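# Lift rice cooker's glass lid and set it on counter

## Task

Remove the glass lid from the red rice cooker and lay it flat on the counter next to the cooker; at the end, neither hand may be in contact with the lid or the cooker.

## Robot and tools

Robot: two arms, left_arm and right_arm, each ending in a five-hinge-group dexterous hand (index, middle, ring, thumb). right_arm has a right hand; left_arm has its mirror-image left hand. Bases in the scene frame: left_arm at (-0.043, +0.353, 0) m, right_arm at (+0.021, -0.364, 0) m, each turned by under a degree about z. A camera stand sits behind the arms.

Frames. Scene frame: origin at table-top height halfway between the nominal bases, +z up, +x out across the table, left_arm toward +y. Each arm reports its hand pose, Hand target, velocities and its wrist camera's pose in its own base frame. cam_high and the table use the scene frame. Motion offsets are expressed in the current Hand target's own axes. Hand point axes (right hand): +z runs along straight fingers toward the tips, +y points out of the palm face (palm surface at y = -0.062), +x crosses the palm away from the thumb. On the left hand +x points toward the thumb instead. A rigid mast near the wrist on the palm side (x +0.05 to +0.10, z -0.16 to -0.11, up to y = +0.06; x sign flips for the left hand) can strike objects. Straight fingertips reach about 0.139 m past the knuckles at z = -0.017; fingertips carry rubber caps.

execute_actions(actions, cameras). actions is a list of actions; each action is a table of 1 to 15 rows, one row per 1/30 s step; a short table repeats its final row to fill 15 steps. Every row has 48 numbers, each in [-1, 1], always covering both arms in this order: left_arm dx, dy, dz, rx, ry, rz; left hand's 16 hinge goals; left current_limit; left speed; then the same 24 for right_arm. dx..rz are an offset, not a pose: a target relative to that arm's Hand target as it stood when the action began, in that target's axes. Every row of one action measures from that same start, not from the prior row; the next action starts from the new Hand target, so sending the same offset again moves further. Scale: 1.0 = 0.6 m of translation or 180 degrees; rx, ry, rz form a single rotation vector. All zeros holds the arm and re-requests its target.

Hand numbers are absolute goals, not offsets: a zero is a real goal, so to keep a hand unchanged resend its hand_goal, hand_current_limit and hand_speed. Hinge order per hand: index_mcp, index_abd, index_pip, index_dip, middle_mcp, middle_abd, middle_pip, middle_dip, ring_mcp, ring_abd, ring_pip, ring_dip, thumb_cmc, thumb_axl, thumb_mcp, thumb_ipl. Each maps linearly between its stops; brackets give degrees at +1, at -1, then the straight value. Finger _mcp (-18, +128; +0.75) and _pip (-29, +108; +0.58) and _dip (-21, +117; +0.70) curl toward the palm as the number falls; _abd (-60, +60; 0.00) swings sideways, away from the thumb toward -1. thumb_cmc (-20, +120; +0.71) brings the thumb from beside the palm to in front of it toward -1; thumb_axl (-27, +140; +0.68) rolls it about its own line; thumb_mcp (-69, +109; +0.23) and thumb_ipl (-77, +108; +0.17) bend it. current_limit maps -1..+1 to 0..550 mA (floor 11 mA) and also caps hinge speed; speed gives (speed+1)/2 of 8.5 rad/s. Start values: current_limit +0.4, speed -0.6; last values persist.

cameras: list of names (cam_high, cam_left_wrist, cam_right_wrist), ["all"], or []; omitted or null shows all only when actions is empty. Any unknown name invalidates the call. An empty actions list just returns full state and images.

zoom_image(camera, region): enlarges part of that camera's newest image; region is [x0, y0, x1, y1] integer pixels from the top-left, at most 504 by 504. cam_high is 896x504, wrist cameras 616x616 fisheye.

finished_scene(scene): ends the episode irreversibly; scene may be 1 or omitted.

Results. end_effector_position (m) and end_effector_quat_wxyz are in the arm's base frame and can be off by a few centimetres, more at long reach. Hand target is the last commanded pose after clipping; the next offsets count from it. The hand often rests short of it, and waiting will not fix that; send the remaining distance as an offset. Orientation commands are clipped to 40 degrees from the measured orientation each step; position takes priority. The elbow sags under load, so command extra height. Per hand: hand_goal (goals written), hand_measured (actual hinge positions, same scale), hand_current_ma (positive pushes toward -1), hand_state per motor: moving, goal, blocked, or overload. A finger only squeezes while its goal lies past the object's surface. Joint velocities may read "within noise" or be omitted. Joint torques include arm weight and have offsets; readings 3 and 4 wrap at ±28 N m. Step readings list some intermediate end_effector_position values. Motor temperatures and remaining actions may be left out when little changed.

Cautions. Don't let anything fall off the table or drop far; release only still objects, and avoid slams or hard pushes against fixed or heavy things. Don't let the two hands touch or grip each other. Holding loads or straining heats motors: MOTOR HOT appears at 85 °C, and at 100 °C the arm drops and stays stopped 30 to 60 s. During any arm stop new hand commands are discarded. To stop pushing, command the target back behind the current hand point. A wrist near the waist axis can make small moves swing the whole arm. Loose objects may occasionally get nudged by outside forces.

Each tool is called after ">>>" as name(argument=value, ...) on one line, values as JSON.

## Session

>>> execute_actions(actions=[], cameras=["all"])

Scene clock: 0.00 s.
left_arm: end_effector_position=(+0.3237, -0.2129, +0.3681) hand_goal=(+0.754, +0.000, +0.576, +0.696, +0.754, +0.000, +0.576, +0.696, +0.754, +0.000, +0.576, +0.696, +0.714, +0.678, +0.226, +0.168) hand_measured=(+0.754, +0.000, +0.576, +0.696, +0.754, +0.000, +0.576, +0.696, +0.754, +0.000, +0.576, +0.696, +0.714, +0.678, +0.226, +0.168) hand_current_ma=(+0, +0, +0, +0, +0, +0, +0, +0, +0, +0, +0, +0, +0, +0, +0, +0) hand_state=(goal, goal, goal, goal, goal, goal, goal, goal, goal, goal, goal, goal, goal, goal, goal, goal) hand_current_limit=0.40 hand_speed=-0.60 end_effector_quat_wxyz=(+0.477, +0.435, +0.524, +0.556) | right_arm: end_effector_position=(+0.2539, -0.3404, +0.3095) hand_goal=(+0.754, +0.000, +0.576, +0.696, +0.754, +0.000, +0.576, +0.696, +0.754, +0.000, +0.576, +0.696, +0.714, +0.678, +0.226, +0.168) hand_measured=(+0.754, +0.000, +0.576, +0.696, +0.754, +0.000, +0.576, +0.696, +0.754, +0.000, +0.576, +0.696, +0.714, +0.678, +0.226, +0.168) hand_current_ma=(+0, +0, +0, +0, +0, +0, +0, +0, +0, +0, +0, +0, +0, +0, +0, +0) hand_state=(goal, goal, goal, goal, goal, goal, goal, goal, goal, goal, goal, goal, goal, goal, goal, goal) hand_current_limit=0.40 hand_speed=-0.60 end_effector_quat_wxyz=(-0.033, +0.739, -0.239, +0.629)
Joint positions: left_arm=[-1.017 1.207 0.488 0.91 -1.179 0.162] | right_arm=[-1.095 0.804 0.72 -0.221 -0.811 1.712]
Joint velocities: within noise
Joint torques (N m): no reading
Motor temperatures (°C): left_arm=[27 26 27 29 31 31] | right_arm=[33 28 28 25 29 26]
Heat: left arm: hottest wrist yaw 31 °C; right arm: hottest waist 33 °C.
Hand target: left_arm +0.3252, -0.2152, +0.3740; +0.482, +0.429, +0.526, +0.554 | right_arm +0.2555, -0.3437, +0.3233; -0.027, +0.736, -0.233, +0.635

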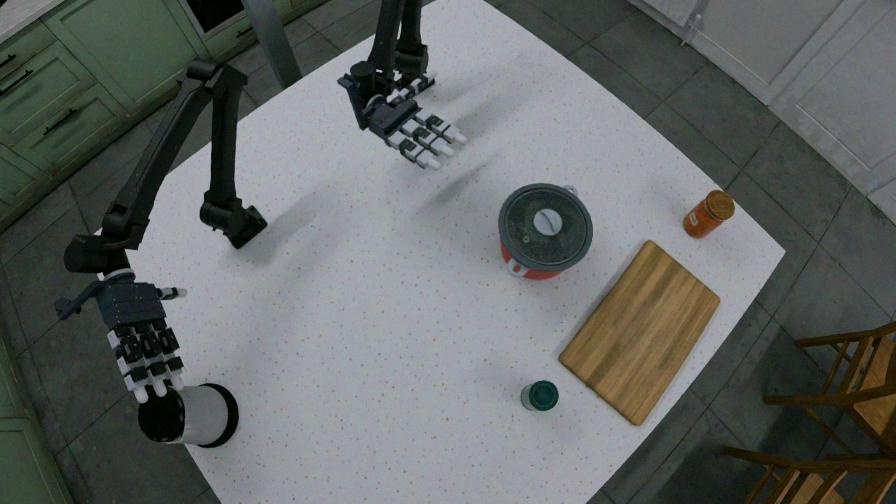

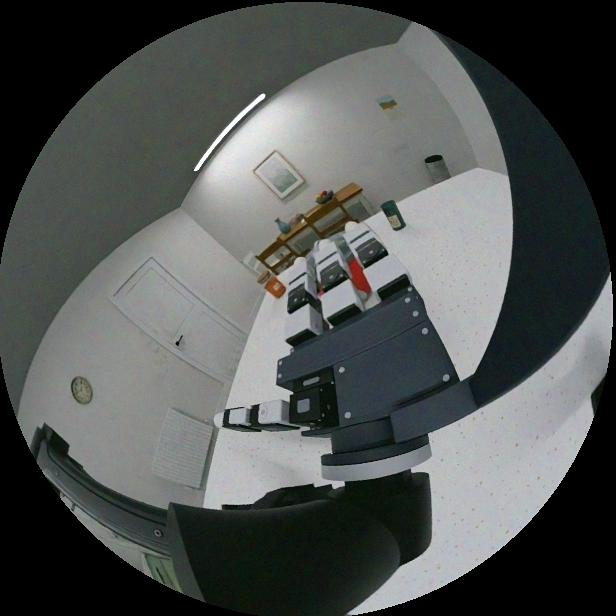

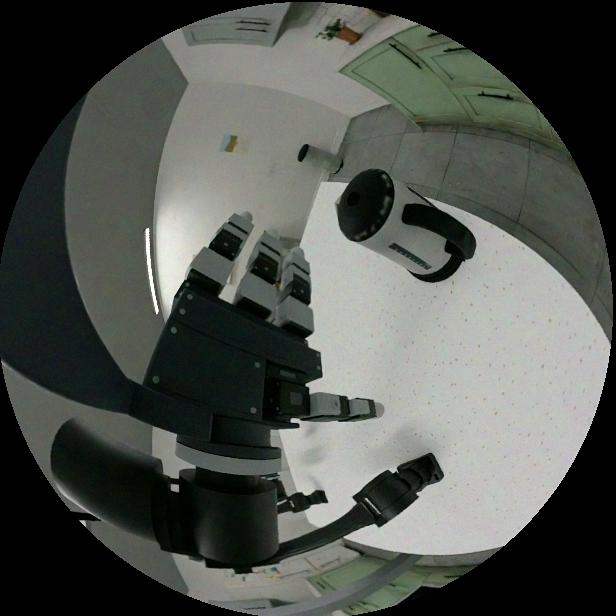

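>>> zoom_image(camera="cam_high", region=[470, 150, 630, 310])

>>> zoom_image(camera="cam_left_wrist", region=[230, 180, 430, 380])

Scaled by 3.150 from the camera's 896x504 image, which has a finer 1280x720 frame.

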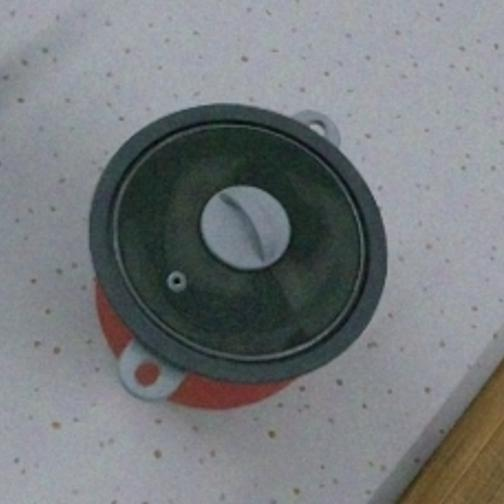

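Scaled by 2.520 from the camera's 616x616 image, which has a finer 880x880 frame.

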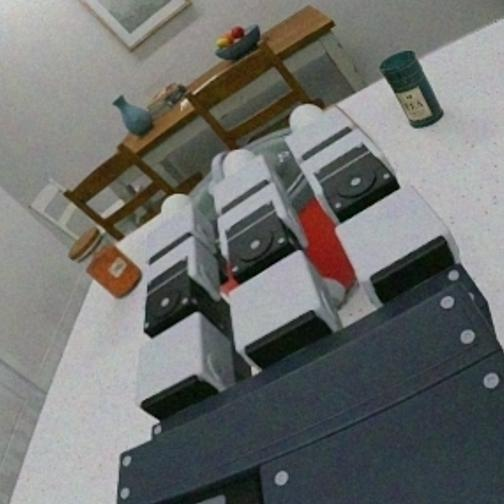

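>>> execute_actions(actions=[[[-0.012,0.068,0.068,0.031,-0.064,-0.08,0.754,0,0.576,0.696,0.754,0,0.576,0.696,0.754,0,0.576,0.696,0.714,0.678,0.226,0.168,0.4,-0.6,0,0,0,0,0,0,0.754,0,0.576,0.696,0.754,0,0.576,0.696,0.754,0,0.576,0.696,0.714,0.678,0.226,0.168,0.4,-0.6]],[[-0.012,0.068,0.068,0.031,-0.064,-0.08,0.754,0,0.576,0.696,0.754,0,0.576,0.696,0.754,0,0.576,0.696,0.714,0.678,0.226,0.168,0.4,-0.6,0,0,0,0,0,0,0.754,0,0.576,0.696,0.754,0,0.576,0.696,0.754,0,0.576,0.696,0.714,0.678,0.226,0.168,0.4,-0.6]]])

Scene clock: 285.47 s.
left_arm: end_effector_position=(+0.3991, -0.2109, +0.4460) hand_goal=(+0.754, +0.000, +0.576, +0.696, +0.754, +0.000, +0.576, +0.696, +0.754, +0.000, +0.576, +0.696, +0.714, +0.678, +0.226, +0.168) hand_measured=(+0.766, +0.002, +0.578, +0.696, +0.766, +0.002, +0.578, +0.696, +0.764, +0.000, +0.578, +0.696, +0.722, +0.678, +0.226, +0.168) hand_current_ma=(+13, +0, +0, +0, +11, +0, +0, +0, +9, +0, +0, +0, +7, +0, +0, +0) hand_state=(goal, goal, goal, goal, goal, goal, goal, goal, goal, goal, goal, goal, goal, goal, goal, goal) hand_current_limit=0.40 hand_speed=-0.60 end_effector_quat_wxyz=(+0.647, +0.441, +0.558, +0.276) | right_arm: end_effector_position=(+0.2539, -0.3404, +0.3095) hand_goal=(+0.754, +0.000, +0.576, +0.696, +0.754, +0.000, +0.576, +0.696, +0.754, +0.000, +0.576, +0.696, +0.714, +0.678, +0.226, +0.168) hand_measured=(+0.752, +0.000, +0.576, +0.696, +0.752, +0.002, +0.576, +0.696, +0.752, +0.000, +0.576, +0.696, +0.714, +0.678, +0.226, +0.168) hand_current_ma=(-2, +1, +1, +0, -2, +1, +1, +0, -2, +1, +1, +0, -1, -1, +0, -1) hand_state=(goal, goal, goal, goal, goal, goal, goal, goal, goal, goal, goal, goal, goal, goal, goal, goal) hand_current_limit=0.40 hand_speed=-0.60 end_effector_quat_wxyz=(-0.033, +0.739, -0.239, +0.629)
Joint positions: left_arm=[-0.803 0.978 0.72 0.245 -0.537 -0.504] | right_arm=[-1.095 0.804 0.72 -0.221 -0.811 1.712]
Joint torques (N m): left_arm=[-1.49 -6.3 14.17 1.66 0.18 -0.15] | right_arm=[0.15 -4.07 11.41 2.13 -0.3 -0.1]
Motor temperatures (°C): left_arm=[27 26 36 29 28 28] | right_arm=[32 27 44 25 26 26]
Heat: left arm: hottest elbow 36 °C; right arm: hottest elbow 44 °C.
Hand target: left_arm +0.4036, -0.2124, +0.4598; +0.654, +0.431, +0.560, +0.269 | right_arm +0.2555, -0.3437, +0.3233; -0.027, +0.736, -0.233, +0.635
Off the commanded pose: left_arm 0.015 m, 2 deg | right_arm 0.014 m, 1 deg.
Step readings (end_effector_position of left_arm | right_arm):
0: (+0.3237, -0.2129, +0.3681) | (+0.2539, -0.3404, +0.3095)
1: (+0.3281, -0.2205, +0.3704) | (+0.2539, -0.3404, +0.3095)
2: (+0.3382, -0.2321, +0.3730) | (+0.2539, -0.3404, +0.3095)
4: (+0.3509, -0.2356, +0.3838) | (+0.2539, -0.3404, +0.3095)
8: (+0.3568, -0.2189, +0.4089) | (+0.2539, -0.3404, +0.3095)
15: (+0.3578, -0.2125, +0.4092) | (+0.2539, -0.3404, +0.3095)
16: (+0.3629, -0.2215, +0.4087) | (+0.2539, -0.3404, +0.3095)
17: (+0.3736, -0.2335, +0.4091) | (+0.2539, -0.3404, +0.3095)
19: (+0.3866, -0.2378, +0.4175) | (+0.2539, -0.3404, +0.3095)
23: (+0.3980, -0.2180, +0.4429) | (+0.2539, -0.3404, +0.3095)
30: (+0.3987, -0.2118, +0.4476) | (+0.2539, -0.3404, +0.3095)

>>> execute_actions(actions=[[[0.016,-0.004,0.075,0.08,-0.016,-0.093,0.754,0,0.576,0.696,0.754,0,0.576,0.696,0.754,0,0.576,0.696,0.714,0.678,0.226,0.168,0.4,-0.6,0,0,0,0,0,0,0.754,0,0.576,0.696,0.754,0,0.576,0.696,0.754,0,0.576,0.696,0.714,0.678,0.226,0.168,0.4,-0.6]],[[0.016,-0.004,0.075,0.081,-0.016,-0.093,0.754,0,0.576,0.696,0.754,0,0.576,0.696,0.754,0,0.576,0.696,0.714,0.678,0.226,0.168,0.4,-0.6,0,0,0,0,0,0,0.754,0,0.576,0.696,0.754,0,0.576,0.696,0.754,0,0.576,0.696,0.714,0.678,0.226,0.168,0.4,-0.6]],[[0.02,0.034,0.035,0.062,0.014,-0.112,0.754,0,0.576,0.696,0.754,0,0.576,0.696,0.754,0,0.576,0.696,0.714,0.678,0.226,0.168,0.4,-0.6,0,0,0,0,0,0,0.754,0,0.576,0.696,0.754,0,0.576,0.696,0.754,0,0.576,0.696,0.714,0.678,0.226,0.168,0.4,-0.6]],[[0.02,0.034,0.035,0.062,0.014,-0.112,0.754,0,0.576,0.696,0.754,0,0.576,0.696,0.754,0,0.576,0.696,0.714,0.678,0.226,0.168,0.4,-0.6,0,0,0,0,0,0,0.754,0,0.576,0.696,0.754,0,0.576,0.696,0.754,0,0.576,0.696,0.714,0.678,0.226,0.168,0.4,-0.6]]])

Scene clock: 299.00 s.
left_arm: end_effector_position=(+0.5432, -0.2225, +0.3907) hand_goal=(+0.754, +0.000, +0.576, +0.696, +0.754, +0.000, +0.576, +0.696, +0.754, +0.000, +0.576, +0.696, +0.714, +0.678, +0.226, +0.168) hand_measured=(+0.750, +0.006, +0.576, +0.696, +0.750, +0.006, +0.576, +0.696, +0.750, +0.004, +0.576, +0.696, +0.712, +0.678, +0.226, +0.170) hand_current_ma=(-2, +3, +0, +0, -2, +2, +0, +0, -2, +2, +0, +0, -1, +0, +0, +0) hand_state=(goal, goal, goal, goal, goal, goal, goal, goal, goal, goal, goal, goal, goal, goal, goal, goal) hand_current_limit=0.40 hand_speed=-0.60 end_effector_quat_wxyz=(+0.408, +0.269, +0.775, -0.401) | right_arm: end_effector_position=(+0.2539, -0.3404, +0.3095) hand_goal=(+0.754, +0.000, +0.576, +0.696, +0.754, +0.000, +0.576, +0.696, +0.754, +0.000, +0.576, +0.696, +0.714, +0.678, +0.226, +0.168) hand_measured=(+0.752, +0.000, +0.576, +0.696, +0.752, +0.002, +0.576, +0.696, +0.752, +0.000, +0.576, +0.696, +0.714, +0.678, +0.226, +0.168) hand_current_ma=(-2, +1, +1, +0, -2, +1, +1, +0, -2, +1, +1, +0, -1, -1, +0, -1) hand_state=(goal, goal, goal, goal, goal, goal, goal, goal, goal, goal, goal, goal, goal, goal, goal, goal) hand_current_limit=0.40 hand_speed=-0.60 end_effector_quat_wxyz=(-0.033, +0.739, -0.239, +0.629)
Joint positions: left_arm=[-0.286 1.313 1.38 -0.562 0.76 -1.656] | right_arm=[-1.095 0.804 0.72 -0.221 -0.811 1.712]
Joint torques (N m): left_arm=[-2.2 -12.22 14.72 1.44 0.6 -0.24] | right_arm=[0.15 -4.13 11.4 2.11 -0.3 -0.1]
Heat: left arm: hottest elbow 37 °C; right arm: hottest elbow 44 °C.
Hand target: left_arm +0.5450, -0.2268, +0.4099; +0.414, +0.268, +0.770, -0.405 | right_arm +0.2555, -0.3437, +0.3233; -0.027, +0.736, -0.233, +0.635
Off the commanded pose: left_arm 0.020 m, 1 deg | right_arm 0.014 m, 1 deg.
Step readings (end_effector_position of left_arm | right_arm):
0: (+0.3991, -0.2109, +0.4459) | (+0.2539, -0.3404, +0.3095)
1: (+0.4032, -0.2189, +0.4429) | (+0.2539, -0.3404, +0.3095)
2: (+0.4128, -0.2278, +0.4384) | (+0.2539, -0.3404, +0.3095)
4: (+0.4263, -0.2358, +0.4342) | (+0.2539, -0.3404, +0.3095)
8: (+0.4415, -0.2229, +0.4382) | (+0.2539, -0.3404, +0.3095)
15: (+0.4447, -0.2177, +0.4346) | (+0.2539, -0.3404, +0.3095)
16: (+0.4465, -0.2286, +0.4303) | (+0.2539, -0.3404, +0.3095)
17: (+0.4519, -0.2406, +0.4246) | (+0.2539, -0.3404, +0.3095)
19: (+0.4627, -0.2510, +0.4221) | (+0.2539, -0.3404, +0.3095)
23: (+0.4831, -0.2357, +0.4249) | (+0.2539, -0.3404, +0.3095)
30: (+0.4849, -0.2292, +0.4194) | (+0.2539, -0.3404, +0.3095)
31: (+0.4836, -0.2374, +0.4161) | (+0.2539, -0.3404, +0.3095)
32: (+0.4842, -0.2456, +0.4100) | (+0.2539, -0.3404, +0.3095)
34: (+0.4933, -0.2485, +0.4121) | (+0.2539, -0.3404, +0.3095)
38: (+0.5165, -0.2273, +0.4227) | (+0.2539, -0.3404, +0.3095)
45: (+0.5158, -0.2219, +0.4160) | (+0.2539, -0.3404, +0.3095)
46: (+0.5118, -0.2312, +0.4135) | (+0.2539, -0.3404, +0.3095)
47: (+0.5087, -0.2406, +0.4104) | (+0.2539, -0.3404, +0.3095)
49: (+0.5179, -0.2451, +0.4134) | (+0.2539, -0.3404, +0.3095)
53: (+0.5440, -0.2269, +0.4066) | (+0.2539, -0.3404, +0.3095)
60: (+0.5440, -0.2222, +0.3913) | (+0.2539, -0.3404, +0.3095)

>>> execute_actions(actions=[[[0.033,0.065,-0.04,0.045,0.014,-0.085,0.754,0,0.576,0.696,0.754,0,0.576,0.696,0.754,0,0.576,0.696,0.714,0.678,0.226,0.168,0.4,-0.6,0,0,0,0,0,0,0.754,0,0.576,0.696,0.754,0,0.576,0.696,0.754,0,0.576,0.696,0.714,0.678,0.226,0.168,0.4,-0.6]],[[0.033,0.045,-0.05,0.046,0.014,-0.085,0.2,0,0.431,0.551,0.2,0,0.431,0.551,0.2,0,0.431,0.551,-0.571,0.678,0.225,0.168,0.4,-0.4,0,0,0,0,0,0,0.754,0,0.576,0.696,0.754,0,0.576,0.696,0.754,0,0.576,0.696,0.714,0.678,0.226,0.168,0.4,-0.6]]], cameras=["cam_high","cam_left_wrist"])

Scene clock: 309.13 s.
left_arm: end_effector_position=(+0.5414, -0.1401, +0.3442) hand_goal=(+0.200, +0.000, +0.432, +0.552, +0.200, +0.000, +0.432, +0.552, +0.200, +0.000, +0.432, +0.552, -0.570, +0.678, +0.226, +0.168) hand_measured=(+0.194, +0.004, +0.432, +0.554, +0.196, +0.004, +0.432, +0.554, +0.196, +0.004, +0.432, +0.554, -0.562, +0.678, +0.224, +0.168) hand_current_ma=(-4, +2, +0, +1, -3, +1, +0, +1, -3, +1, +0, +1, +5, +0, -1, +0) hand_state=(goal, goal, goal, goal, goal, goal, goal, goal, goal, goal, goal, goal, goal, goal, goal, goal) hand_current_limit=0.40 hand_speed=-0.40 end_effector_quat_wxyz=(+0.207, +0.109, +0.770, -0.594) | right_arm: end_effector_position=(+0.2539, -0.3404, +0.3095) hand_goal=(+0.754, +0.000, +0.576, +0.696, +0.754, +0.000, +0.576, +0.696, +0.754, +0.000, +0.576, +0.696, +0.714, +0.678, +0.226, +0.168) hand_measured=(+0.752, +0.000, +0.576, +0.696, +0.752, +0.002, +0.576, +0.696, +0.752, +0.000, +0.576, +0.696, +0.714, +0.678, +0.226, +0.168) hand_current_ma=(-2, +1, +1, +0, -2, +1, +1, +0, -2, +1, +1, +0, -1, -1, +0, -1) hand_state=(goal, goal, goal, goal, goal, goal, goal, goal, goal, goal, goal, goal, goal, goal, goal, goal) hand_current_limit=0.40 hand_speed=-0.60 end_effector_quat_wxyz=(-0.033, +0.739, -0.239, +0.629)
Joint positions: left_arm=[0.012 1.503 1.524 -0.888 1.293 -1.818] | right_arm=[-1.095 0.804 0.72 -0.221 -0.811 1.712]
Joint torques (N m): left_arm=[-2.67 -14.39 14.35 0.79 1.12 0.16] | right_arm=[0.21 -4.13 11.41 2.11 -0.3 -0.1]
Heat: left arm: hottest elbow 40 °C; right arm: hottest elbow 44 °C.
Hand target: left_arm +0.5480, -0.1461, +0.3623; +0.217, +0.128, +0.765, -0.592 | right_arm +0.2555, -0.3437, +0.3233; -0.027, +0.736, -0.233, +0.635
Off the commanded pose: left_arm 0.020 m, 3 deg | right_arm 0.014 m, 1 deg.
Step readings (end_effector_position of left_arm | right_arm):
0: (+0.5431, -0.2225, +0.3907) | (+0.2539, -0.3404, +0.3095)
1: (+0.5362, -0.2281, +0.3904) | (+0.2539, -0.3404, +0.3095)
2: (+0.5260, -0.2343, +0.3893) | (+0.2539, -0.3404, +0.3095)
4: (+0.5279, -0.2189, +0.3881) | (+0.2539, -0.3404, +0.3095)
8: (+0.5489, -0.1778, +0.3794) | (+0.2539, -0.3404, +0.3095)
15: (+0.5510, -0.1754, +0.3667) | (+0.2539, -0.3404, +0.3095)
16: (+0.5423, -0.1814, +0.3696) | (+0.2539, -0.3404, +0.3095)
17: (+0.5296, -0.1887, +0.3726) | (+0.2539, -0.3404, +0.3095)
19: (+0.5265, -0.1782, +0.3743) | (+0.2539, -0.3404, +0.3095)
23: (+0.5390, -0.1459, +0.3608) | (+0.2539, -0.3404, +0.3095)
30: (+0.5410, -0.1388, +0.3401) | (+0.2539, -0.3404, +0.3095)
camera_calibration:
cam_left_wrist: T_world_to_cam=[[0.424373, -0.105152, 0.899361, -0.585711], [-0.768671, 0.483138, 0.419193, 0.295897], [-0.478595, -0.869207, 0.124204, 0.222003], [0, 0, 0, 1]] pos_world=[0.582257, -0.0115812, 0.375155]
Images, in order (width x height): cam_high 896x504, cam_left_wrist 616x616.

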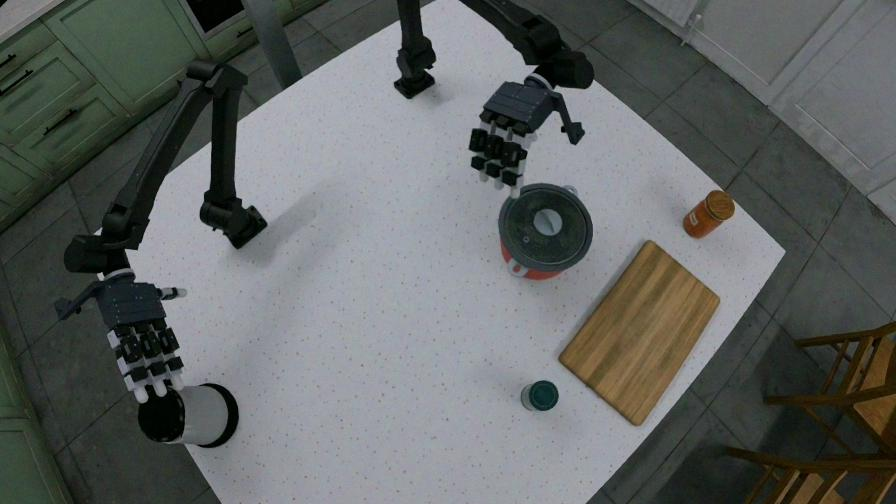

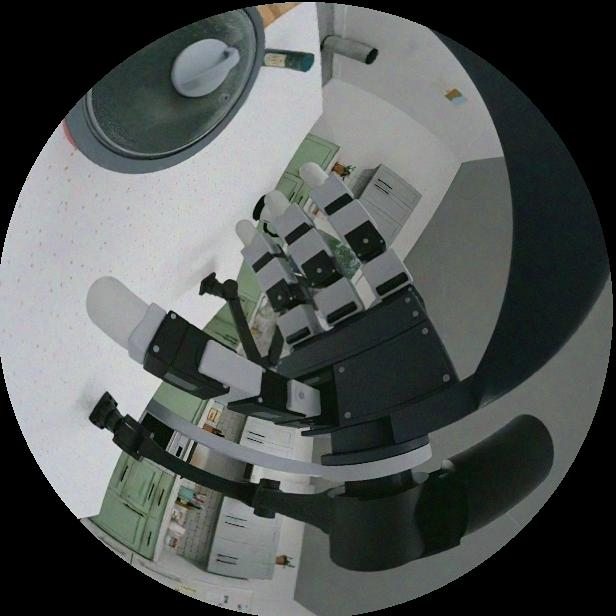

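>>> zoom_image(camera="cam_left_wrist", region=[60, 0, 340, 200])

Scaled by 1.800 from the camera's 616x616 image, which has a finer 880x880 frame.

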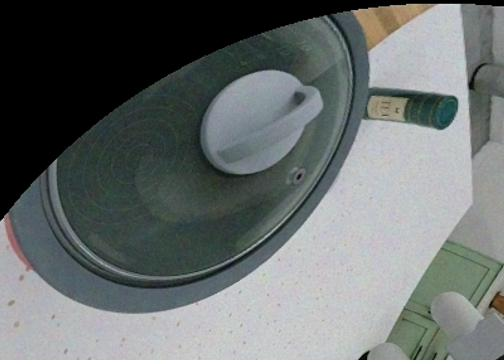

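>>> execute_actions(actions=[[[-0.1,0.05,0.023,0.002,0.005,-0.062,-0.137,0,0.431,0.551,-0.137,0,0.431,0.551,0.48,0,0.431,0.551,-0.657,0.678,0.112,0.059,0.4,-0.4,0,0,0,0,0,0,0.754,0,0.576,0.696,0.754,0,0.576,0.696,0.754,0,0.576,0.696,0.714,0.678,0.226,0.168,0.4,-0.6]],[[-0.1,0.05,0.024,0.002,0.005,-0.062,-0.137,0,0.431,0.551,-0.137,0,0.431,0.551,0.48,0,0.431,0.551,-0.657,0.678,0.112,0.059,0.4,-0.4,0,0,0,0,0,0,0.754,0,0.576,0.696,0.754,0,0.576,0.696,0.754,0,0.576,0.696,0.714,0.678,0.226,0.168,0.4,-0.6]]], cameras=["cam_high","cam_left_wrist"])

Scene clock: 398.00 s.
left_arm: end_effector_position=(+0.6826, -0.1462, +0.3354) hand_goal=(-0.136, +0.000, +0.432, +0.552, -0.136, +0.000, +0.432, +0.552, +0.480, +0.000, +0.432, +0.552, -0.656, +0.678, +0.112, +0.060) hand_measured=(-0.140, +0.002, +0.432, +0.554, -0.138, +0.002, +0.432, +0.554, +0.468, +0.002, +0.432, +0.554, -0.654, +0.678, +0.114, +0.062) hand_current_ma=(-2, +1, +0, +1, -1, +1, +0, +1, -11, +1, +0, +1, +1, +0, +1, +1) hand_state=(goal, goal, goal, goal, goal, goal, goal, goal, goal, goal, goal, goal, goal, goal, goal, goal) hand_current_limit=0.40 hand_speed=-0.40 end_effector_quat_wxyz=(+0.083, -0.015, +0.775, -0.626) | right_arm: end_effector_position=(+0.2539, -0.3404, +0.3095) hand_goal=(+0.754, +0.000, +0.576, +0.696, +0.754, +0.000, +0.576, +0.696, +0.754, +0.000, +0.576, +0.696, +0.714, +0.678, +0.226, +0.168) hand_measured=(+0.752, +0.000, +0.576, +0.696, +0.752, +0.002, +0.576, +0.696, +0.752, +0.000, +0.576, +0.696, +0.714, +0.678, +0.226, +0.168) hand_current_ma=(-2, +1, +1, +0, -2, +1, +1, +0, -2, +1, +1, +0, -1, -1, +0, -1) hand_state=(goal, goal, goal, goal, goal, goal, goal, goal, goal, goal, goal, goal, goal, goal, goal, goal) hand_current_limit=0.40 hand_speed=-0.60 end_effector_quat_wxyz=(-0.033, +0.739, -0.239, +0.629)
Joint positions: left_arm=[0.01 2.056 2.276 -1.197 1.323 -2.067] | right_arm=[-1.095 0.804 0.72 -0.221 -0.811 1.712]
Joint torques (N m): left_arm=[-2.02 -22.77 13.78 0.59 1.06 -0.27] | right_arm=[0.15 -4.13 11.41 2.11 -0.3 -0.1]
Motor temperatures (°C): left_arm=[26 30 46 28 30 28] | right_arm=[31 27 45 25 26 26]
Heat: left arm: hottest elbow 46 °C; right arm: hottest elbow 45 °C.
Hand target: left_arm +0.6840, -0.1488, +0.3507; +0.086, -0.011, +0.775, -0.626 | right_arm +0.2555, -0.3437, +0.3233; -0.027, +0.736, -0.233, +0.635
Off the commanded pose: left_arm 0.016 m, 1 deg | right_arm 0.014 m, 1 deg.
joint sent to its limit (left arm) — joint 6 (wrist roll), lower limit. The joint targets still meet the commanded pose.
Step readings (end_effector_position of left_arm | right_arm):
0: (+0.5414, -0.1401, +0.3442) | (+0.2539, -0.3404, +0.3095)
1: (+0.5444, -0.1407, +0.3470) | (+0.2539, -0.3404, +0.3095)
2: (+0.5540, -0.1421, +0.3551) | (+0.2539, -0.3404, +0.3095)
4: (+0.5880, -0.1430, +0.3708) | (+0.2539, -0.3404, +0.3095)
8: (+0.6168, -0.1430, +0.3663) | (+0.2539, -0.3404, +0.3095)
15: (+0.6117, -0.1433, +0.3415) | (+0.2539, -0.3404, +0.3095)
16: (+0.6140, -0.1440, +0.3448) | (+0.2539, -0.3404, +0.3095)
17: (+0.6244, -0.1452, +0.3541) | (+0.2539, -0.3404, +0.3095)
19: (+0.6566, -0.1460, +0.3704) | (+0.2539, -0.3404, +0.3095)
23: (+0.6800, -0.1459, +0.3648) | (+0.2539, -0.3404, +0.3095)
30: (+0.6820, -0.1462, +0.3317) | (+0.2539, -0.3404, +0.3095)
camera_calibration:
cam_left_wrist: T_world_to_cam=[[0.710143, -0.0326191, 0.703301, -0.757071], [-0.599363, 0.496111, 0.628203, 0.227275], [-0.369407, -0.867646, 0.332759, 0.141045], [0, 0, 0, 1]] pos_world=[0.725952, -0.015071, 0.342741]
Images, in order (width x height): cam_high 896x504, cam_left_wrist 616x616.

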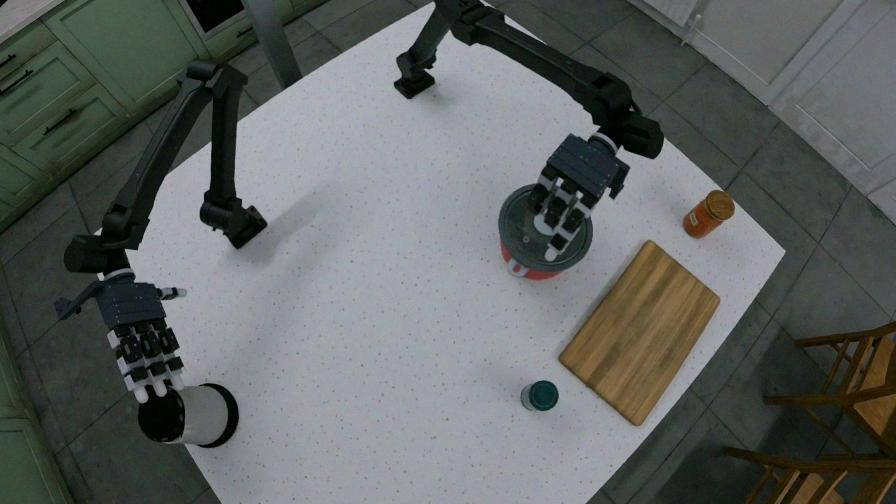

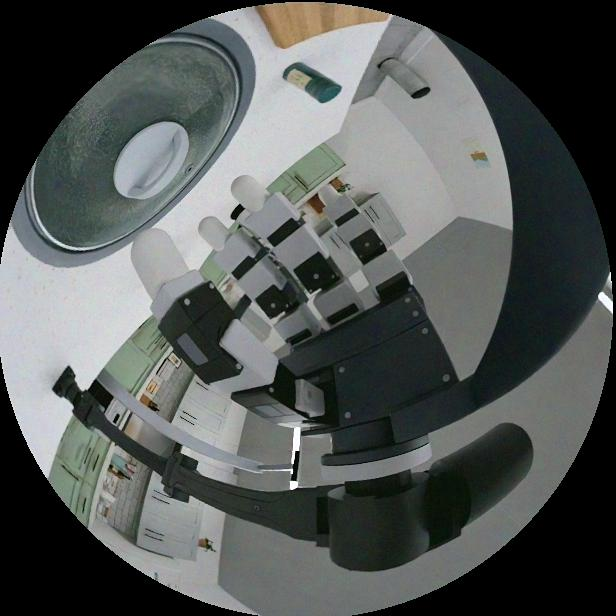

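>>> zoom_image(camera="cam_left_wrist", region=[60, 70, 300, 290])

>>> zoom_image(camera="cam_high", region=[480, 110, 680, 300])

Scaled by 2.100 from the camera's 616x616 image, which has a finer 880x880 frame.

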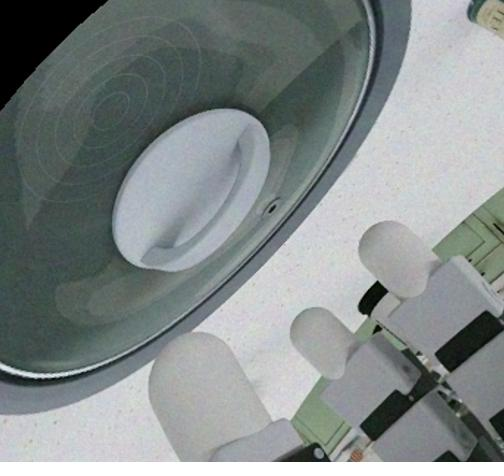

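Scaled by 2.520 from the camera's 896x504 image, which has a finer 1280x720 frame.

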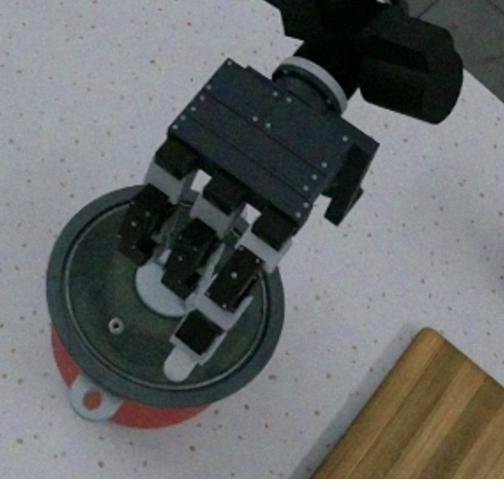

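>>> execute_actions(actions=[[[0.007,0.079,0.037,0,0,0,0.137,0,-0.08,0.406,0.137,0,-0.08,0.406,0.48,0,0.431,0.551,-0.657,0.678,0.225,0.059,0.4,-0.4,0,0,0,0,0,0,0.754,0,0.576,0.696,0.754,0,0.576,0.696,0.754,0,0.576,0.696,0.714,0.678,0.226,0.168,0.4,-0.6]]], cameras=["cam_high","cam_left_wrist"])

>>> zoom_image(camera="cam_left_wrist", region=[40, 50, 290, 300])

>>> zoom_image(camera="cam_high", region=[480, 130, 640, 290])

Scene clock: 490.17 s.
left_arm: end_effector_position=(+0.6849, -0.1532, +0.3035) hand_goal=(+0.138, +0.000, -0.080, +0.406, +0.138, +0.000, -0.080, +0.406, +0.480, +0.000, +0.432, +0.552, -0.656, +0.678, +0.226, +0.060) hand_measured=(+0.126, +0.002, -0.076, +0.410, +0.128, +0.002, -0.076, +0.410, +0.470, +0.002, +0.432, +0.554, -0.654, +0.678, +0.222, +0.062) hand_current_ma=(-12, +1, +2, +2, -10, +1, +1, +2, -10, +1, +0, +1, +1, +0, -2, +1) hand_state=(goal, goal, goal, goal, goal, goal, goal, goal, goal, goal, goal, goal, goal, goal, goal, goal) hand_current_limit=0.40 hand_speed=-0.40 end_effector_quat_wxyz=(+0.086, -0.008, +0.777, -0.624) | right_arm: end_effector_position=(+0.2539, -0.3404, +0.3095) hand_goal=(+0.754, +0.000, +0.576, +0.696, +0.754, +0.000, +0.576, +0.696, +0.754, +0.000, +0.576, +0.696, +0.714, +0.678, +0.226, +0.168) hand_measured=(+0.752, +0.000, +0.576, +0.696, +0.752, +0.002, +0.576, +0.696, +0.752, +0.000, +0.576, +0.696, +0.714, +0.678, +0.226, +0.168) hand_current_ma=(-2, +1, +1, +0, -2, +1, +1, +0, -2, +1, +1, +0, -1, -1, +0, -1) hand_state=(goal, goal, goal, goal, goal, goal, goal, goal, goal, goal, goal, goal, goal, goal, goal, goal) hand_current_limit=0.40 hand_speed=-0.60 end_effector_quat_wxyz=(-0.033, +0.739, -0.239, +0.629)
Joint positions: left_arm=[-0.001 2.037 2.161 -1.084 1.315 -2.069] | right_arm=[-1.095 0.804 0.72 -0.221 -0.811 1.712]
Joint torques (N m): left_arm=[-2.55 -22.12 10.8 1.57 1.06 -0.25] | right_arm=[0.15 -4.13 11.4 2.11 -0.3 -0.1]
Motor temperatures (°C): left_arm=[26 39 48 28 30 27] | right_arm=[31 27 46 25 26 26]
Heat: left arm: hottest elbow 48 °C; right arm: hottest elbow 46 °C.
Hand target: left_arm +0.6874, -0.1604, +0.2997; +0.086, -0.011, +0.775, -0.626 | right_arm +0.2555, -0.3437, +0.3233; -0.027, +0.736, -0.233, +0.635
Off the commanded pose: left_arm 0.009 m, 1 deg | right_arm 0.014 m, 1 deg.
joint sent to its limit (left arm) — joint 6 (wrist roll), lower limit. The joint targets still meet the commanded pose.
Step readings (end_effector_position of left_arm | right_arm):
0: (+0.6825, -0.1462, +0.3354) | (+0.2539, -0.3404, +0.3095)
1: (+0.6834, -0.1467, +0.3313) | (+0.2539, -0.3404, +0.3095)
2: (+0.6832, -0.1486, +0.3288) | (+0.2539, -0.3404, +0.3095)
4: (+0.6834, -0.1488, +0.3179) | (+0.2539, -0.3404, +0.3095)
8: (+0.6842, -0.1511, +0.3039) | (+0.2539, -0.3404, +0.3095)
15: (+0.6849, -0.1532, +0.3035) | (+0.2539, -0.3404, +0.3095)
camera_calibration:
cam_left_wrist: T_world_to_cam=[[0.699358, -0.0418668, 0.713544, -0.733664], [-0.60553, 0.495711, 0.622578, 0.258096], [-0.379777, -0.867478, 0.321328, 0.157105], [0, 0, 0, 1]] pos_world=[0.729044, -0.0223723, 0.312335]
Images, in order (width x height): cam_high 896x504, cam_left_wrist 616x616.

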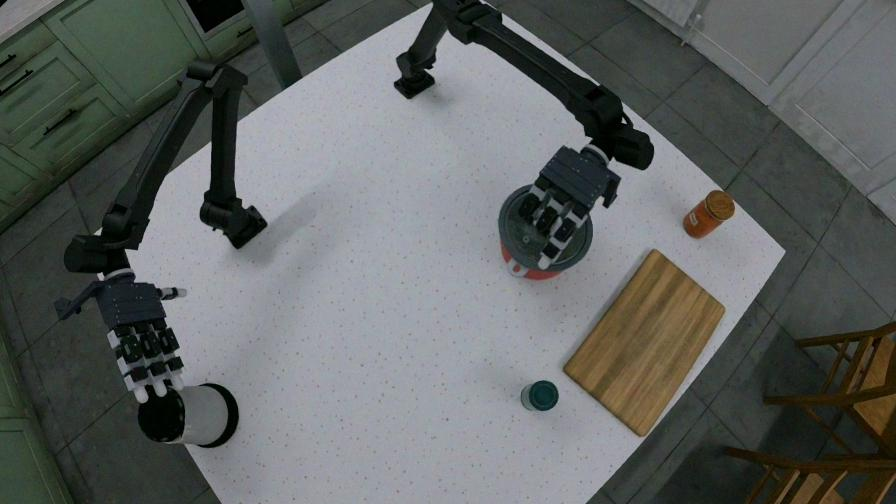

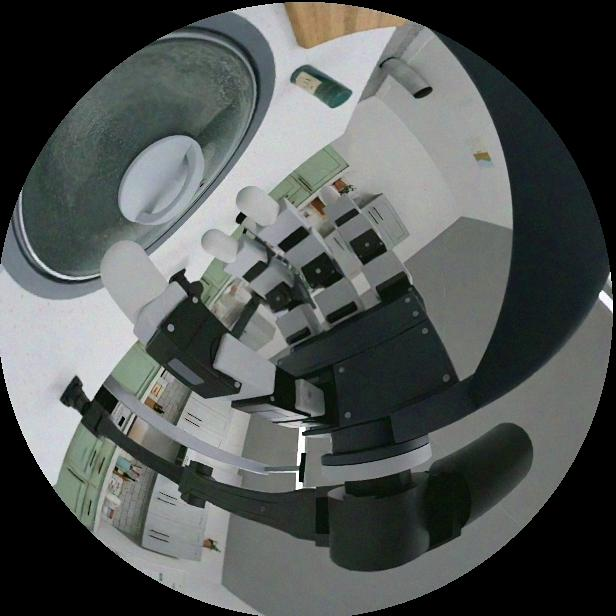

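Scaled by 2.016 from the camera's 616x616 image, which has a finer 880x880 frame.

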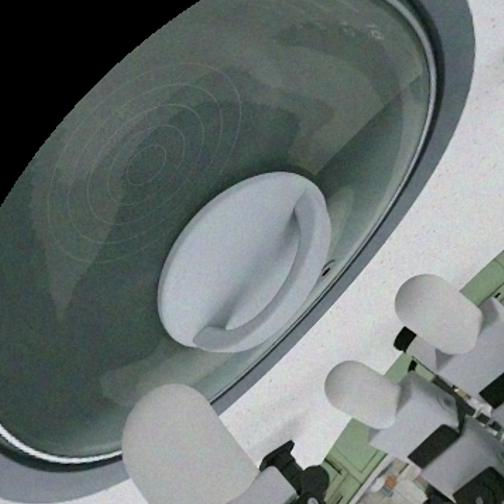

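Scaled by 3.150 from the camera's 896x504 image, which has a finer 1280x720 frame.

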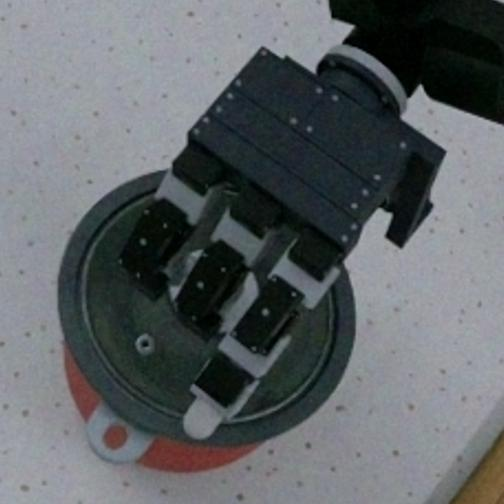

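>>> execute_actions(actions=[[[-0.001,0.0575,0.012,0,0,0,0.137,0,-0.08,0.406,0.137,0,-0.08,0.406,0.48,0,0.431,0.551,-0.657,0.678,0.225,0.059,0.4,-0.4,0,0,0,0,0,0,0.754,0,0.576,0.696,0.754,0,0.576,0.696,0.754,0,0.576,0.696,0.714,0.678,0.226,0.168,0.4,-0.6]]], cameras=["cam_left_wrist"])

>>> zoom_image(camera="cam_left_wrist", region=[40, 50, 290, 300])

Scene clock: 545.30 s.
left_arm: end_effector_position=(+0.6889, -0.1533, +0.2729) hand_goal=(+0.138, +0.000, -0.080, +0.406, +0.138, +0.000, -0.080, +0.406, +0.480, +0.000, +0.432, +0.552, -0.656, +0.678, +0.226, +0.060) hand_measured=(+0.128, +0.002, -0.076, +0.410, +0.128, +0.002, -0.078, +0.410, +0.470, +0.002, +0.432, +0.554, -0.654, +0.678, +0.222, +0.062) hand_current_ma=(-10, +1, +2, +2, -8, +1, +1, +2, -10, +1, +0, +1, +1, +0, -2, +1) hand_state=(goal, goal, goal, goal, goal, goal, goal, goal, goal, goal, goal, goal, goal, goal, goal, goal) hand_current_limit=0.40 hand_speed=-0.40 end_effector_quat_wxyz=(+0.089, -0.006, +0.776, -0.624) | right_arm: end_effector_position=(+0.2539, -0.3404, +0.3095) hand_goal=(+0.754, +0.000, +0.576, +0.696, +0.754, +0.000, +0.576, +0.696, +0.754, +0.000, +0.576, +0.696, +0.714, +0.678, +0.226, +0.168) hand_measured=(+0.752, +0.000, +0.576, +0.696, +0.752, +0.002, +0.576, +0.696, +0.752, +0.000, +0.576, +0.696, +0.714, +0.678, +0.226, +0.168) hand_current_ma=(-2, +1, +1, +0, -2, +1, +1, +0, -2, +1, +1, +0, -1, -1, +0, -1) hand_state=(goal, goal, goal, goal, goal, goal, goal, goal, goal, goal, goal, goal, goal, goal, goal, goal) hand_current_limit=0.40 hand_speed=-0.60 end_effector_quat_wxyz=(-0.033, +0.739, -0.239, +0.629)
Joint positions: left_arm=[-0.001 2.038 2.081 -0.997 1.316 -2.07] | right_arm=[-1.095 0.804 0.72 -0.221 -0.811 1.712]
Joint torques (N m): left_arm=[-2.49 -21.71 10.71 1.57 1.03 -0.24] | right_arm=[0.21 -4.07 11.41 2.13 -0.3 -0.1]
Motor temperatures (°C): left_arm=[26 41 42 28 31 27] | right_arm=[31 27 46 25 26 26]
Heat: left arm: hottest elbow 42 °C; right arm: hottest elbow 46 °C.
Hand target: left_arm +0.6921, -0.1598, +0.2648; +0.086, -0.011, +0.775, -0.626 | right_arm +0.2555, -0.3437, +0.3233; -0.027, +0.736, -0.233, +0.635
Off the commanded pose: left_arm 0.011 m, 1 deg | right_arm 0.014 m, 1 deg.
joint sent to its limit (left arm) — joint 6 (wrist roll), lower limit. The joint targets still meet the commanded pose.
Step readings (end_effector_position of left_arm | right_arm):
0: (+0.6849, -0.1532, +0.3035) | (+0.2539, -0.3404, +0.3095)
1: (+0.6859, -0.1533, +0.3002) | (+0.2539, -0.3404, +0.3095)
2: (+0.6870, -0.1533, +0.2980) | (+0.2539, -0.3404, +0.3095)
4: (+0.6874, -0.1533, +0.2892) | (+0.2539, -0.3404, +0.3095)
8: (+0.6878, -0.1533, +0.2746) | (+0.2539, -0.3404, +0.3095)
15: (+0.6889, -0.1533, +0.2729) | (+0.2539, -0.3404, +0.3095)
camera_calibration:
cam_left_wrist: T_world_to_cam=[[0.695238, -0.0415095, 0.71758, -0.712813], [-0.608988, 0.496287, 0.618735, 0.283062], [-0.381809, -0.867165, 0.319759, 0.170206], [0, 0, 0, 1]] pos_world=[0.732942, -0.0224721, 0.281935]
Images, in order (width x height): cam_left_wrist 616x616.

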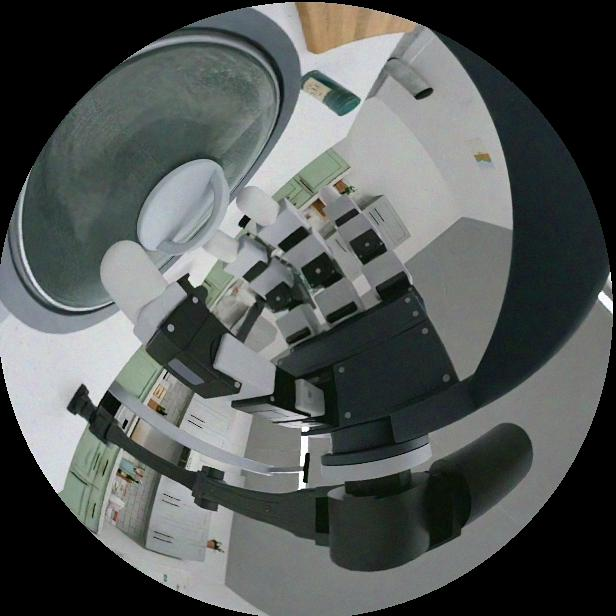

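Scaled by 2.016 from the camera's 616x616 image, which has a finer 880x880 frame.

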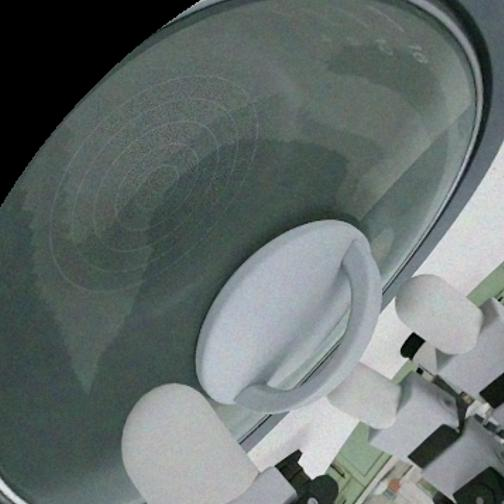

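>>> execute_actions(actions=[[[0.002,0.021,0.004,0,0,0,0.137,0,-0.08,0.406,0.137,0,-0.08,0.406,0.48,0,0.431,0.551,-0.657,0.678,0.225,0.059,0.4,-0.6,0,0,0,0,0,0,0.754,0,0.576,0.696,0.754,0,0.576,0.696,0.754,0,0.576,0.696,0.714,0.678,0.226,0.168,0.4,-0.6]],[[0,0,0,0,0,0,-0.04,0,-0.08,0.406,0.05,0,-0.08,0.406,0.48,0,0.431,0.551,-0.657,0.678,0.02,0.059,0.2,-0.7,0,0,0,0,0,0,0.754,0,0.576,0.696,0.754,0,0.576,0.696,0.754,0,0.576,0.696,0.714,0.678,0.226,0.168,0.4,-0.6]]], cameras=["cam_left_wrist"])

>>> zoom_image(camera="cam_left_wrist", region=[80, 100, 330, 350])

Scene clock: 585.17 s.
left_arm: end_effector_position=(+0.6882, -0.1568, +0.2630) hand_goal=(-0.040, +0.000, -0.080, +0.406, +0.050, +0.000, -0.080, +0.406, +0.480, +0.000, +0.432, +0.552, -0.656, +0.678, +0.020, +0.060) hand_measured=(-0.040, +0.002, -0.074, +0.410, +0.058, +0.002, -0.076, +0.410, +0.470, +0.002, +0.432, +0.554, -0.656, +0.678, +0.046, +0.066) hand_current_ma=(+0, +1, +3, +2, +7, +1, +2, +2, -10, +1, +0, +1, +0, +0, +50, +6) hand_state=(goal, goal, goal, goal, goal, goal, goal, goal, goal, goal, goal, goal, goal, goal, blocked, goal) hand_current_limit=0.20 hand_speed=-0.70 end_effector_quat_wxyz=(+0.087, -0.004, +0.776, -0.625) | right_arm: end_effector_position=(+0.2539, -0.3404, +0.3095) hand_goal=(+0.754, +0.000, +0.576, +0.696, +0.754, +0.000, +0.576, +0.696, +0.754, +0.000, +0.576, +0.696, +0.714, +0.678, +0.226, +0.168) hand_measured=(+0.752, +0.000, +0.576, +0.696, +0.752, +0.002, +0.576, +0.696, +0.752, +0.000, +0.576, +0.696, +0.714, +0.678, +0.226, +0.168) hand_current_ma=(-2, +1, +1, +0, -2, +1, +1, +0, -2, +1, +1, +0, -1, -1, +0, -1) hand_state=(goal, goal, goal, goal, goal, goal, goal, goal, goal, goal, goal, goal, goal, goal, goal, goal) hand_current_limit=0.40 hand_speed=-0.60 end_effector_quat_wxyz=(-0.033, +0.739, -0.239, +0.629)
Joint positions: left_arm=[-0.006 2.036 2.051 -0.963 1.318 -2.075] | right_arm=[-1.095 0.804 0.72 -0.221 -0.811 1.712]
Joint torques (N m): left_arm=[-2.08 -21.66 10.43 1.58 0.92 -0.18] | right_arm=[0.15 -4.07 11.41 2.11 -0.3 -0.1]
Heat: left arm: hottest elbow 42 °C; right arm: hottest elbow 46 °C.
Hand target: left_arm +0.6925, -0.1595, +0.2521; +0.086, -0.011, +0.775, -0.626 | right_arm +0.2555, -0.3437, +0.3233; -0.027, +0.736, -0.233, +0.635
Off the commanded pose: left_arm 0.012 m, 1 deg | right_arm 0.014 m, 1 deg.
joint sent to its limit (left arm) — joint 6 (wrist roll), lower limit. The joint targets still meet the commanded pose.
Step readings (end_effector_position of left_arm | right_arm):
0: (+0.6889, -0.1533, +0.2729) | (+0.2539, -0.3404, +0.3095)
1: (+0.6894, -0.1533, +0.2714) | (+0.2539, -0.3404, +0.3095)
2: (+0.6902, -0.1533, +0.2703) | (+0.2539, -0.3404, +0.3095)
4: (+0.6905, -0.1533, +0.2669) | (+0.2539, -0.3404, +0.3095)
8: (+0.6891, -0.1533, +0.2625) | (+0.2539, -0.3404, +0.3095)
15: (+0.6896, -0.1533, +0.2626) | (+0.2539, -0.3404, +0.3095)
16: (+0.6896, -0.1533, +0.2626) | (+0.2539, -0.3404, +0.3095)
17: (+0.6896, -0.1533, +0.2626) | (+0.2539, -0.3404, +0.3095)
19: (+0.6891, -0.1541, +0.2629) | (+0.2539, -0.3404, +0.3095)
23: (+0.6883, -0.1568, +0.2631) | (+0.2539, -0.3404, +0.3095)
30: (+0.6882, -0.1568, +0.2630) | (+0.2539, -0.3404, +0.3095)
camera_calibration:
cam_left_wrist: T_world_to_cam=[[0.69518, -0.043016, 0.717547, -0.705562], [-0.606272, 0.501224, 0.617421, 0.289763], [-0.386211, -0.864248, 0.322362, 0.172885], [0, 0, 0, 1]] pos_world=[0.732938, -0.0261711, 0.271637]
Images, in order (width x height): cam_left_wrist 616x616.

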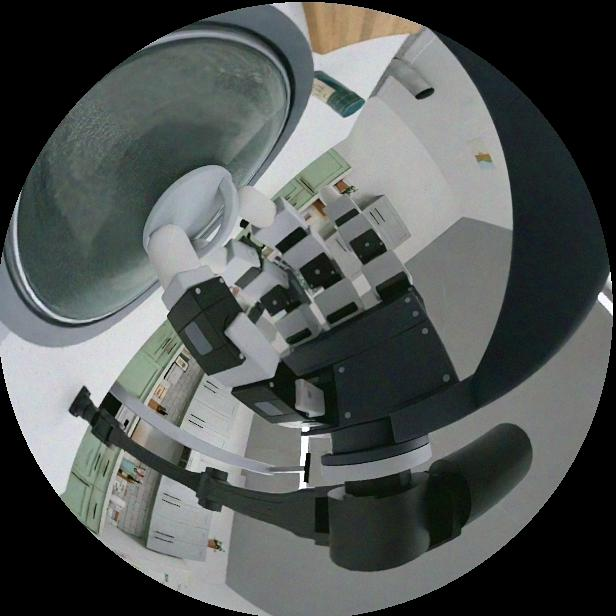

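Scaled by 2.016 from the camera's 616x616 image, which has a finer 880x880 frame.

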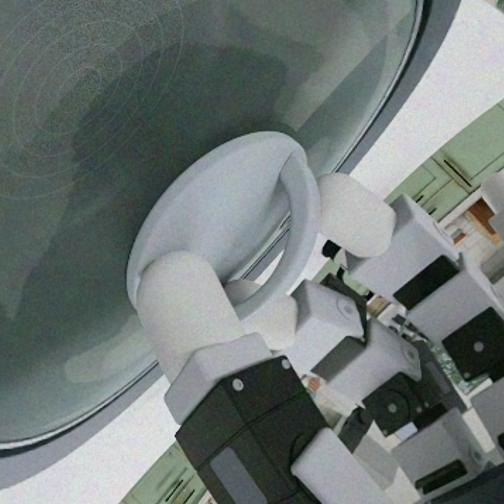

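>>> execute_actions(actions=[[[-0.003,-0.028,-0.005,0,0,0,-0.04,0,-0.08,0.406,0.05,0,-0.08,0.406,0.48,0,0.431,0.551,-0.657,0.678,0.15,0.059,0.3,-0.6,0,0,0,0,0,0,0.754,0,0.576,0.696,0.754,0,0.576,0.696,0.754,0,0.576,0.696,0.714,0.678,0.226,0.168,0.4,-0.6]],[[0,0,0,0,0,0,-0.08,0,-0.08,0.406,0.03,0,-0.08,0.406,0.48,0,0.431,0.551,-0.657,0.678,-0.07,0.059,0.2,-0.7,0,0,0,0,0,0,0.754,0,0.576,0.696,0.754,0,0.576,0.696,0.754,0,0.576,0.696,0.714,0.678,0.226,0.168,0.4,-0.6]]], cameras=["cam_left_wrist"])

>>> zoom_image(camera="cam_left_wrist", region=[80, 100, 330, 350])

Scene clock: 603.03 s.
left_arm: end_effector_position=(+0.6857, -0.1570, +0.2636) hand_goal=(-0.080, +0.000, -0.080, +0.406, +0.030, +0.000, -0.080, +0.406, +0.480, +0.000, +0.432, +0.552, -0.656, +0.678, -0.070, +0.060) hand_measured=(-0.060, +0.002, -0.064, +0.412, +0.046, +0.002, -0.068, +0.414, +0.470, +0.002, +0.432, +0.554, -0.656, +0.678, -0.034, +0.074) hand_current_ma=(+26, +1, +15, +4, +18, +0, +12, +5, -10, +1, +0, +1, +0, +0, +81, +20) hand_state=(blocked, goal, goal, goal, goal, goal, goal, goal, goal, goal, goal, goal, goal, goal, blocked, goal) hand_current_limit=0.20 hand_speed=-0.70 end_effector_quat_wxyz=(+0.082, -0.008, +0.776, -0.625) | right_arm: end_effector_position=(+0.2539, -0.3404, +0.3095) hand_goal=(+0.754, +0.000, +0.576, +0.696, +0.754, +0.000, +0.576, +0.696, +0.754, +0.000, +0.576, +0.696, +0.714, +0.678, +0.226, +0.168) hand_measured=(+0.752, +0.000, +0.576, +0.696, +0.752, +0.002, +0.576, +0.696, +0.752, +0.000, +0.576, +0.696, +0.714, +0.678, +0.226, +0.168) hand_current_ma=(-2, +1, +1, +0, -2, +1, +1, +0, -2, +1, +1, +0, -1, -1, +0, -1) hand_state=(goal, goal, goal, goal, goal, goal, goal, goal, goal, goal, goal, goal, goal, goal, goal, goal) hand_current_limit=0.40 hand_speed=-0.60 end_effector_quat_wxyz=(-0.033, +0.739, -0.239, +0.629)
Joint positions: left_arm=[-0.006 2.036 2.055 -0.981 1.317 -2.075] | right_arm=[-1.095 0.804 0.72 -0.221 -0.811 1.712]
Joint torques (N m): left_arm=[-2.14 -21.66 13.9 0.61 0.95 -0.18] | right_arm=[0.21 -4.13 11.41 2.11 -0.3 -0.1]
Heat: left arm: hottest elbow 41 °C; right arm: hottest elbow 46 °C.
Hand target: left_arm +0.6923, -0.1600, +0.2691; +0.086, -0.011, +0.775, -0.626 | right_arm +0.2555, -0.3437, +0.3233; -0.027, +0.736, -0.233, +0.635
Off the commanded pose: left_arm 0.009 m, 1 deg | right_arm 0.014 m, 1 deg.
joint sent to its limit (left arm) — joint 6 (wrist roll), lower limit. The joint targets still meet the commanded pose.
Step readings (end_effector_position of left_arm | right_arm):
0: (+0.6882, -0.1568, +0.2630) | (+0.2539, -0.3404, +0.3095)
1: (+0.6879, -0.1568, +0.2633) | (+0.2539, -0.3404, +0.3095)
2: (+0.6874, -0.1568, +0.2638) | (+0.2539, -0.3404, +0.3095)
4: (+0.6865, -0.1568, +0.2635) | (+0.2539, -0.3404, +0.3095)
8: (+0.6859, -0.1570, +0.2632) | (+0.2539, -0.3404, +0.3095)
15: (+0.6858, -0.1569, +0.2632) | (+0.2539, -0.3404, +0.3095)
16: (+0.6858, -0.1569, +0.2632) | (+0.2539, -0.3404, +0.3095)
17: (+0.6858, -0.1569, +0.2632) | (+0.2539, -0.3404, +0.3095)
19: (+0.6858, -0.1569, +0.2632) | (+0.2539, -0.3404, +0.3095)
23: (+0.6858, -0.1570, +0.2634) | (+0.2539, -0.3404, +0.3095)
30: (+0.6857, -0.1570, +0.2636) | (+0.2539, -0.3404, +0.3095)
camera_calibration:
cam_left_wrist: T_world_to_cam=[[0.705244, -0.0433419, 0.707638, -0.708574], [-0.597597, 0.500698, 0.626242, 0.279663], [-0.381456, -0.864536, 0.327213, 0.166987], [0, 0, 0, 1]] pos_world=[0.730542, -0.0263713, 0.271638]
Images, in order (width x height): cam_left_wrist 616x616.

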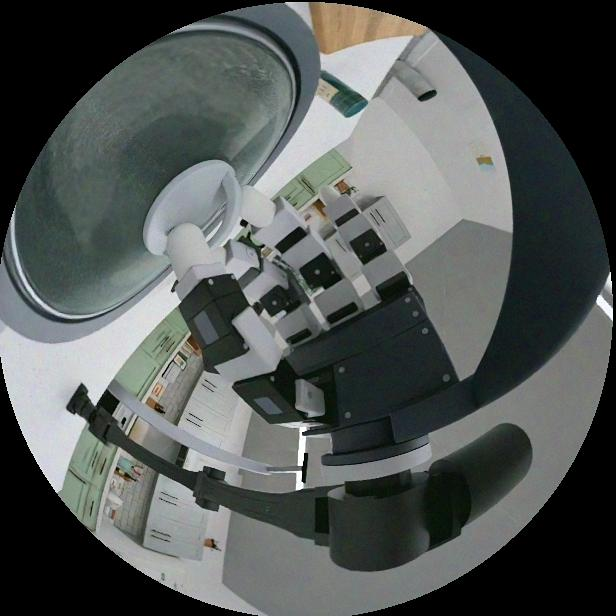

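Scaled by 2.016 from the camera's 616x616 image, which has a finer 880x880 frame.

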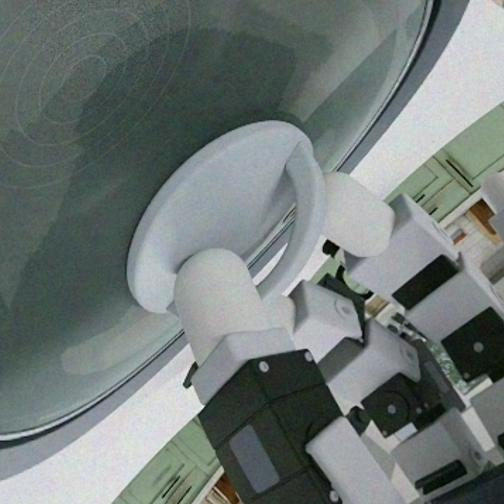

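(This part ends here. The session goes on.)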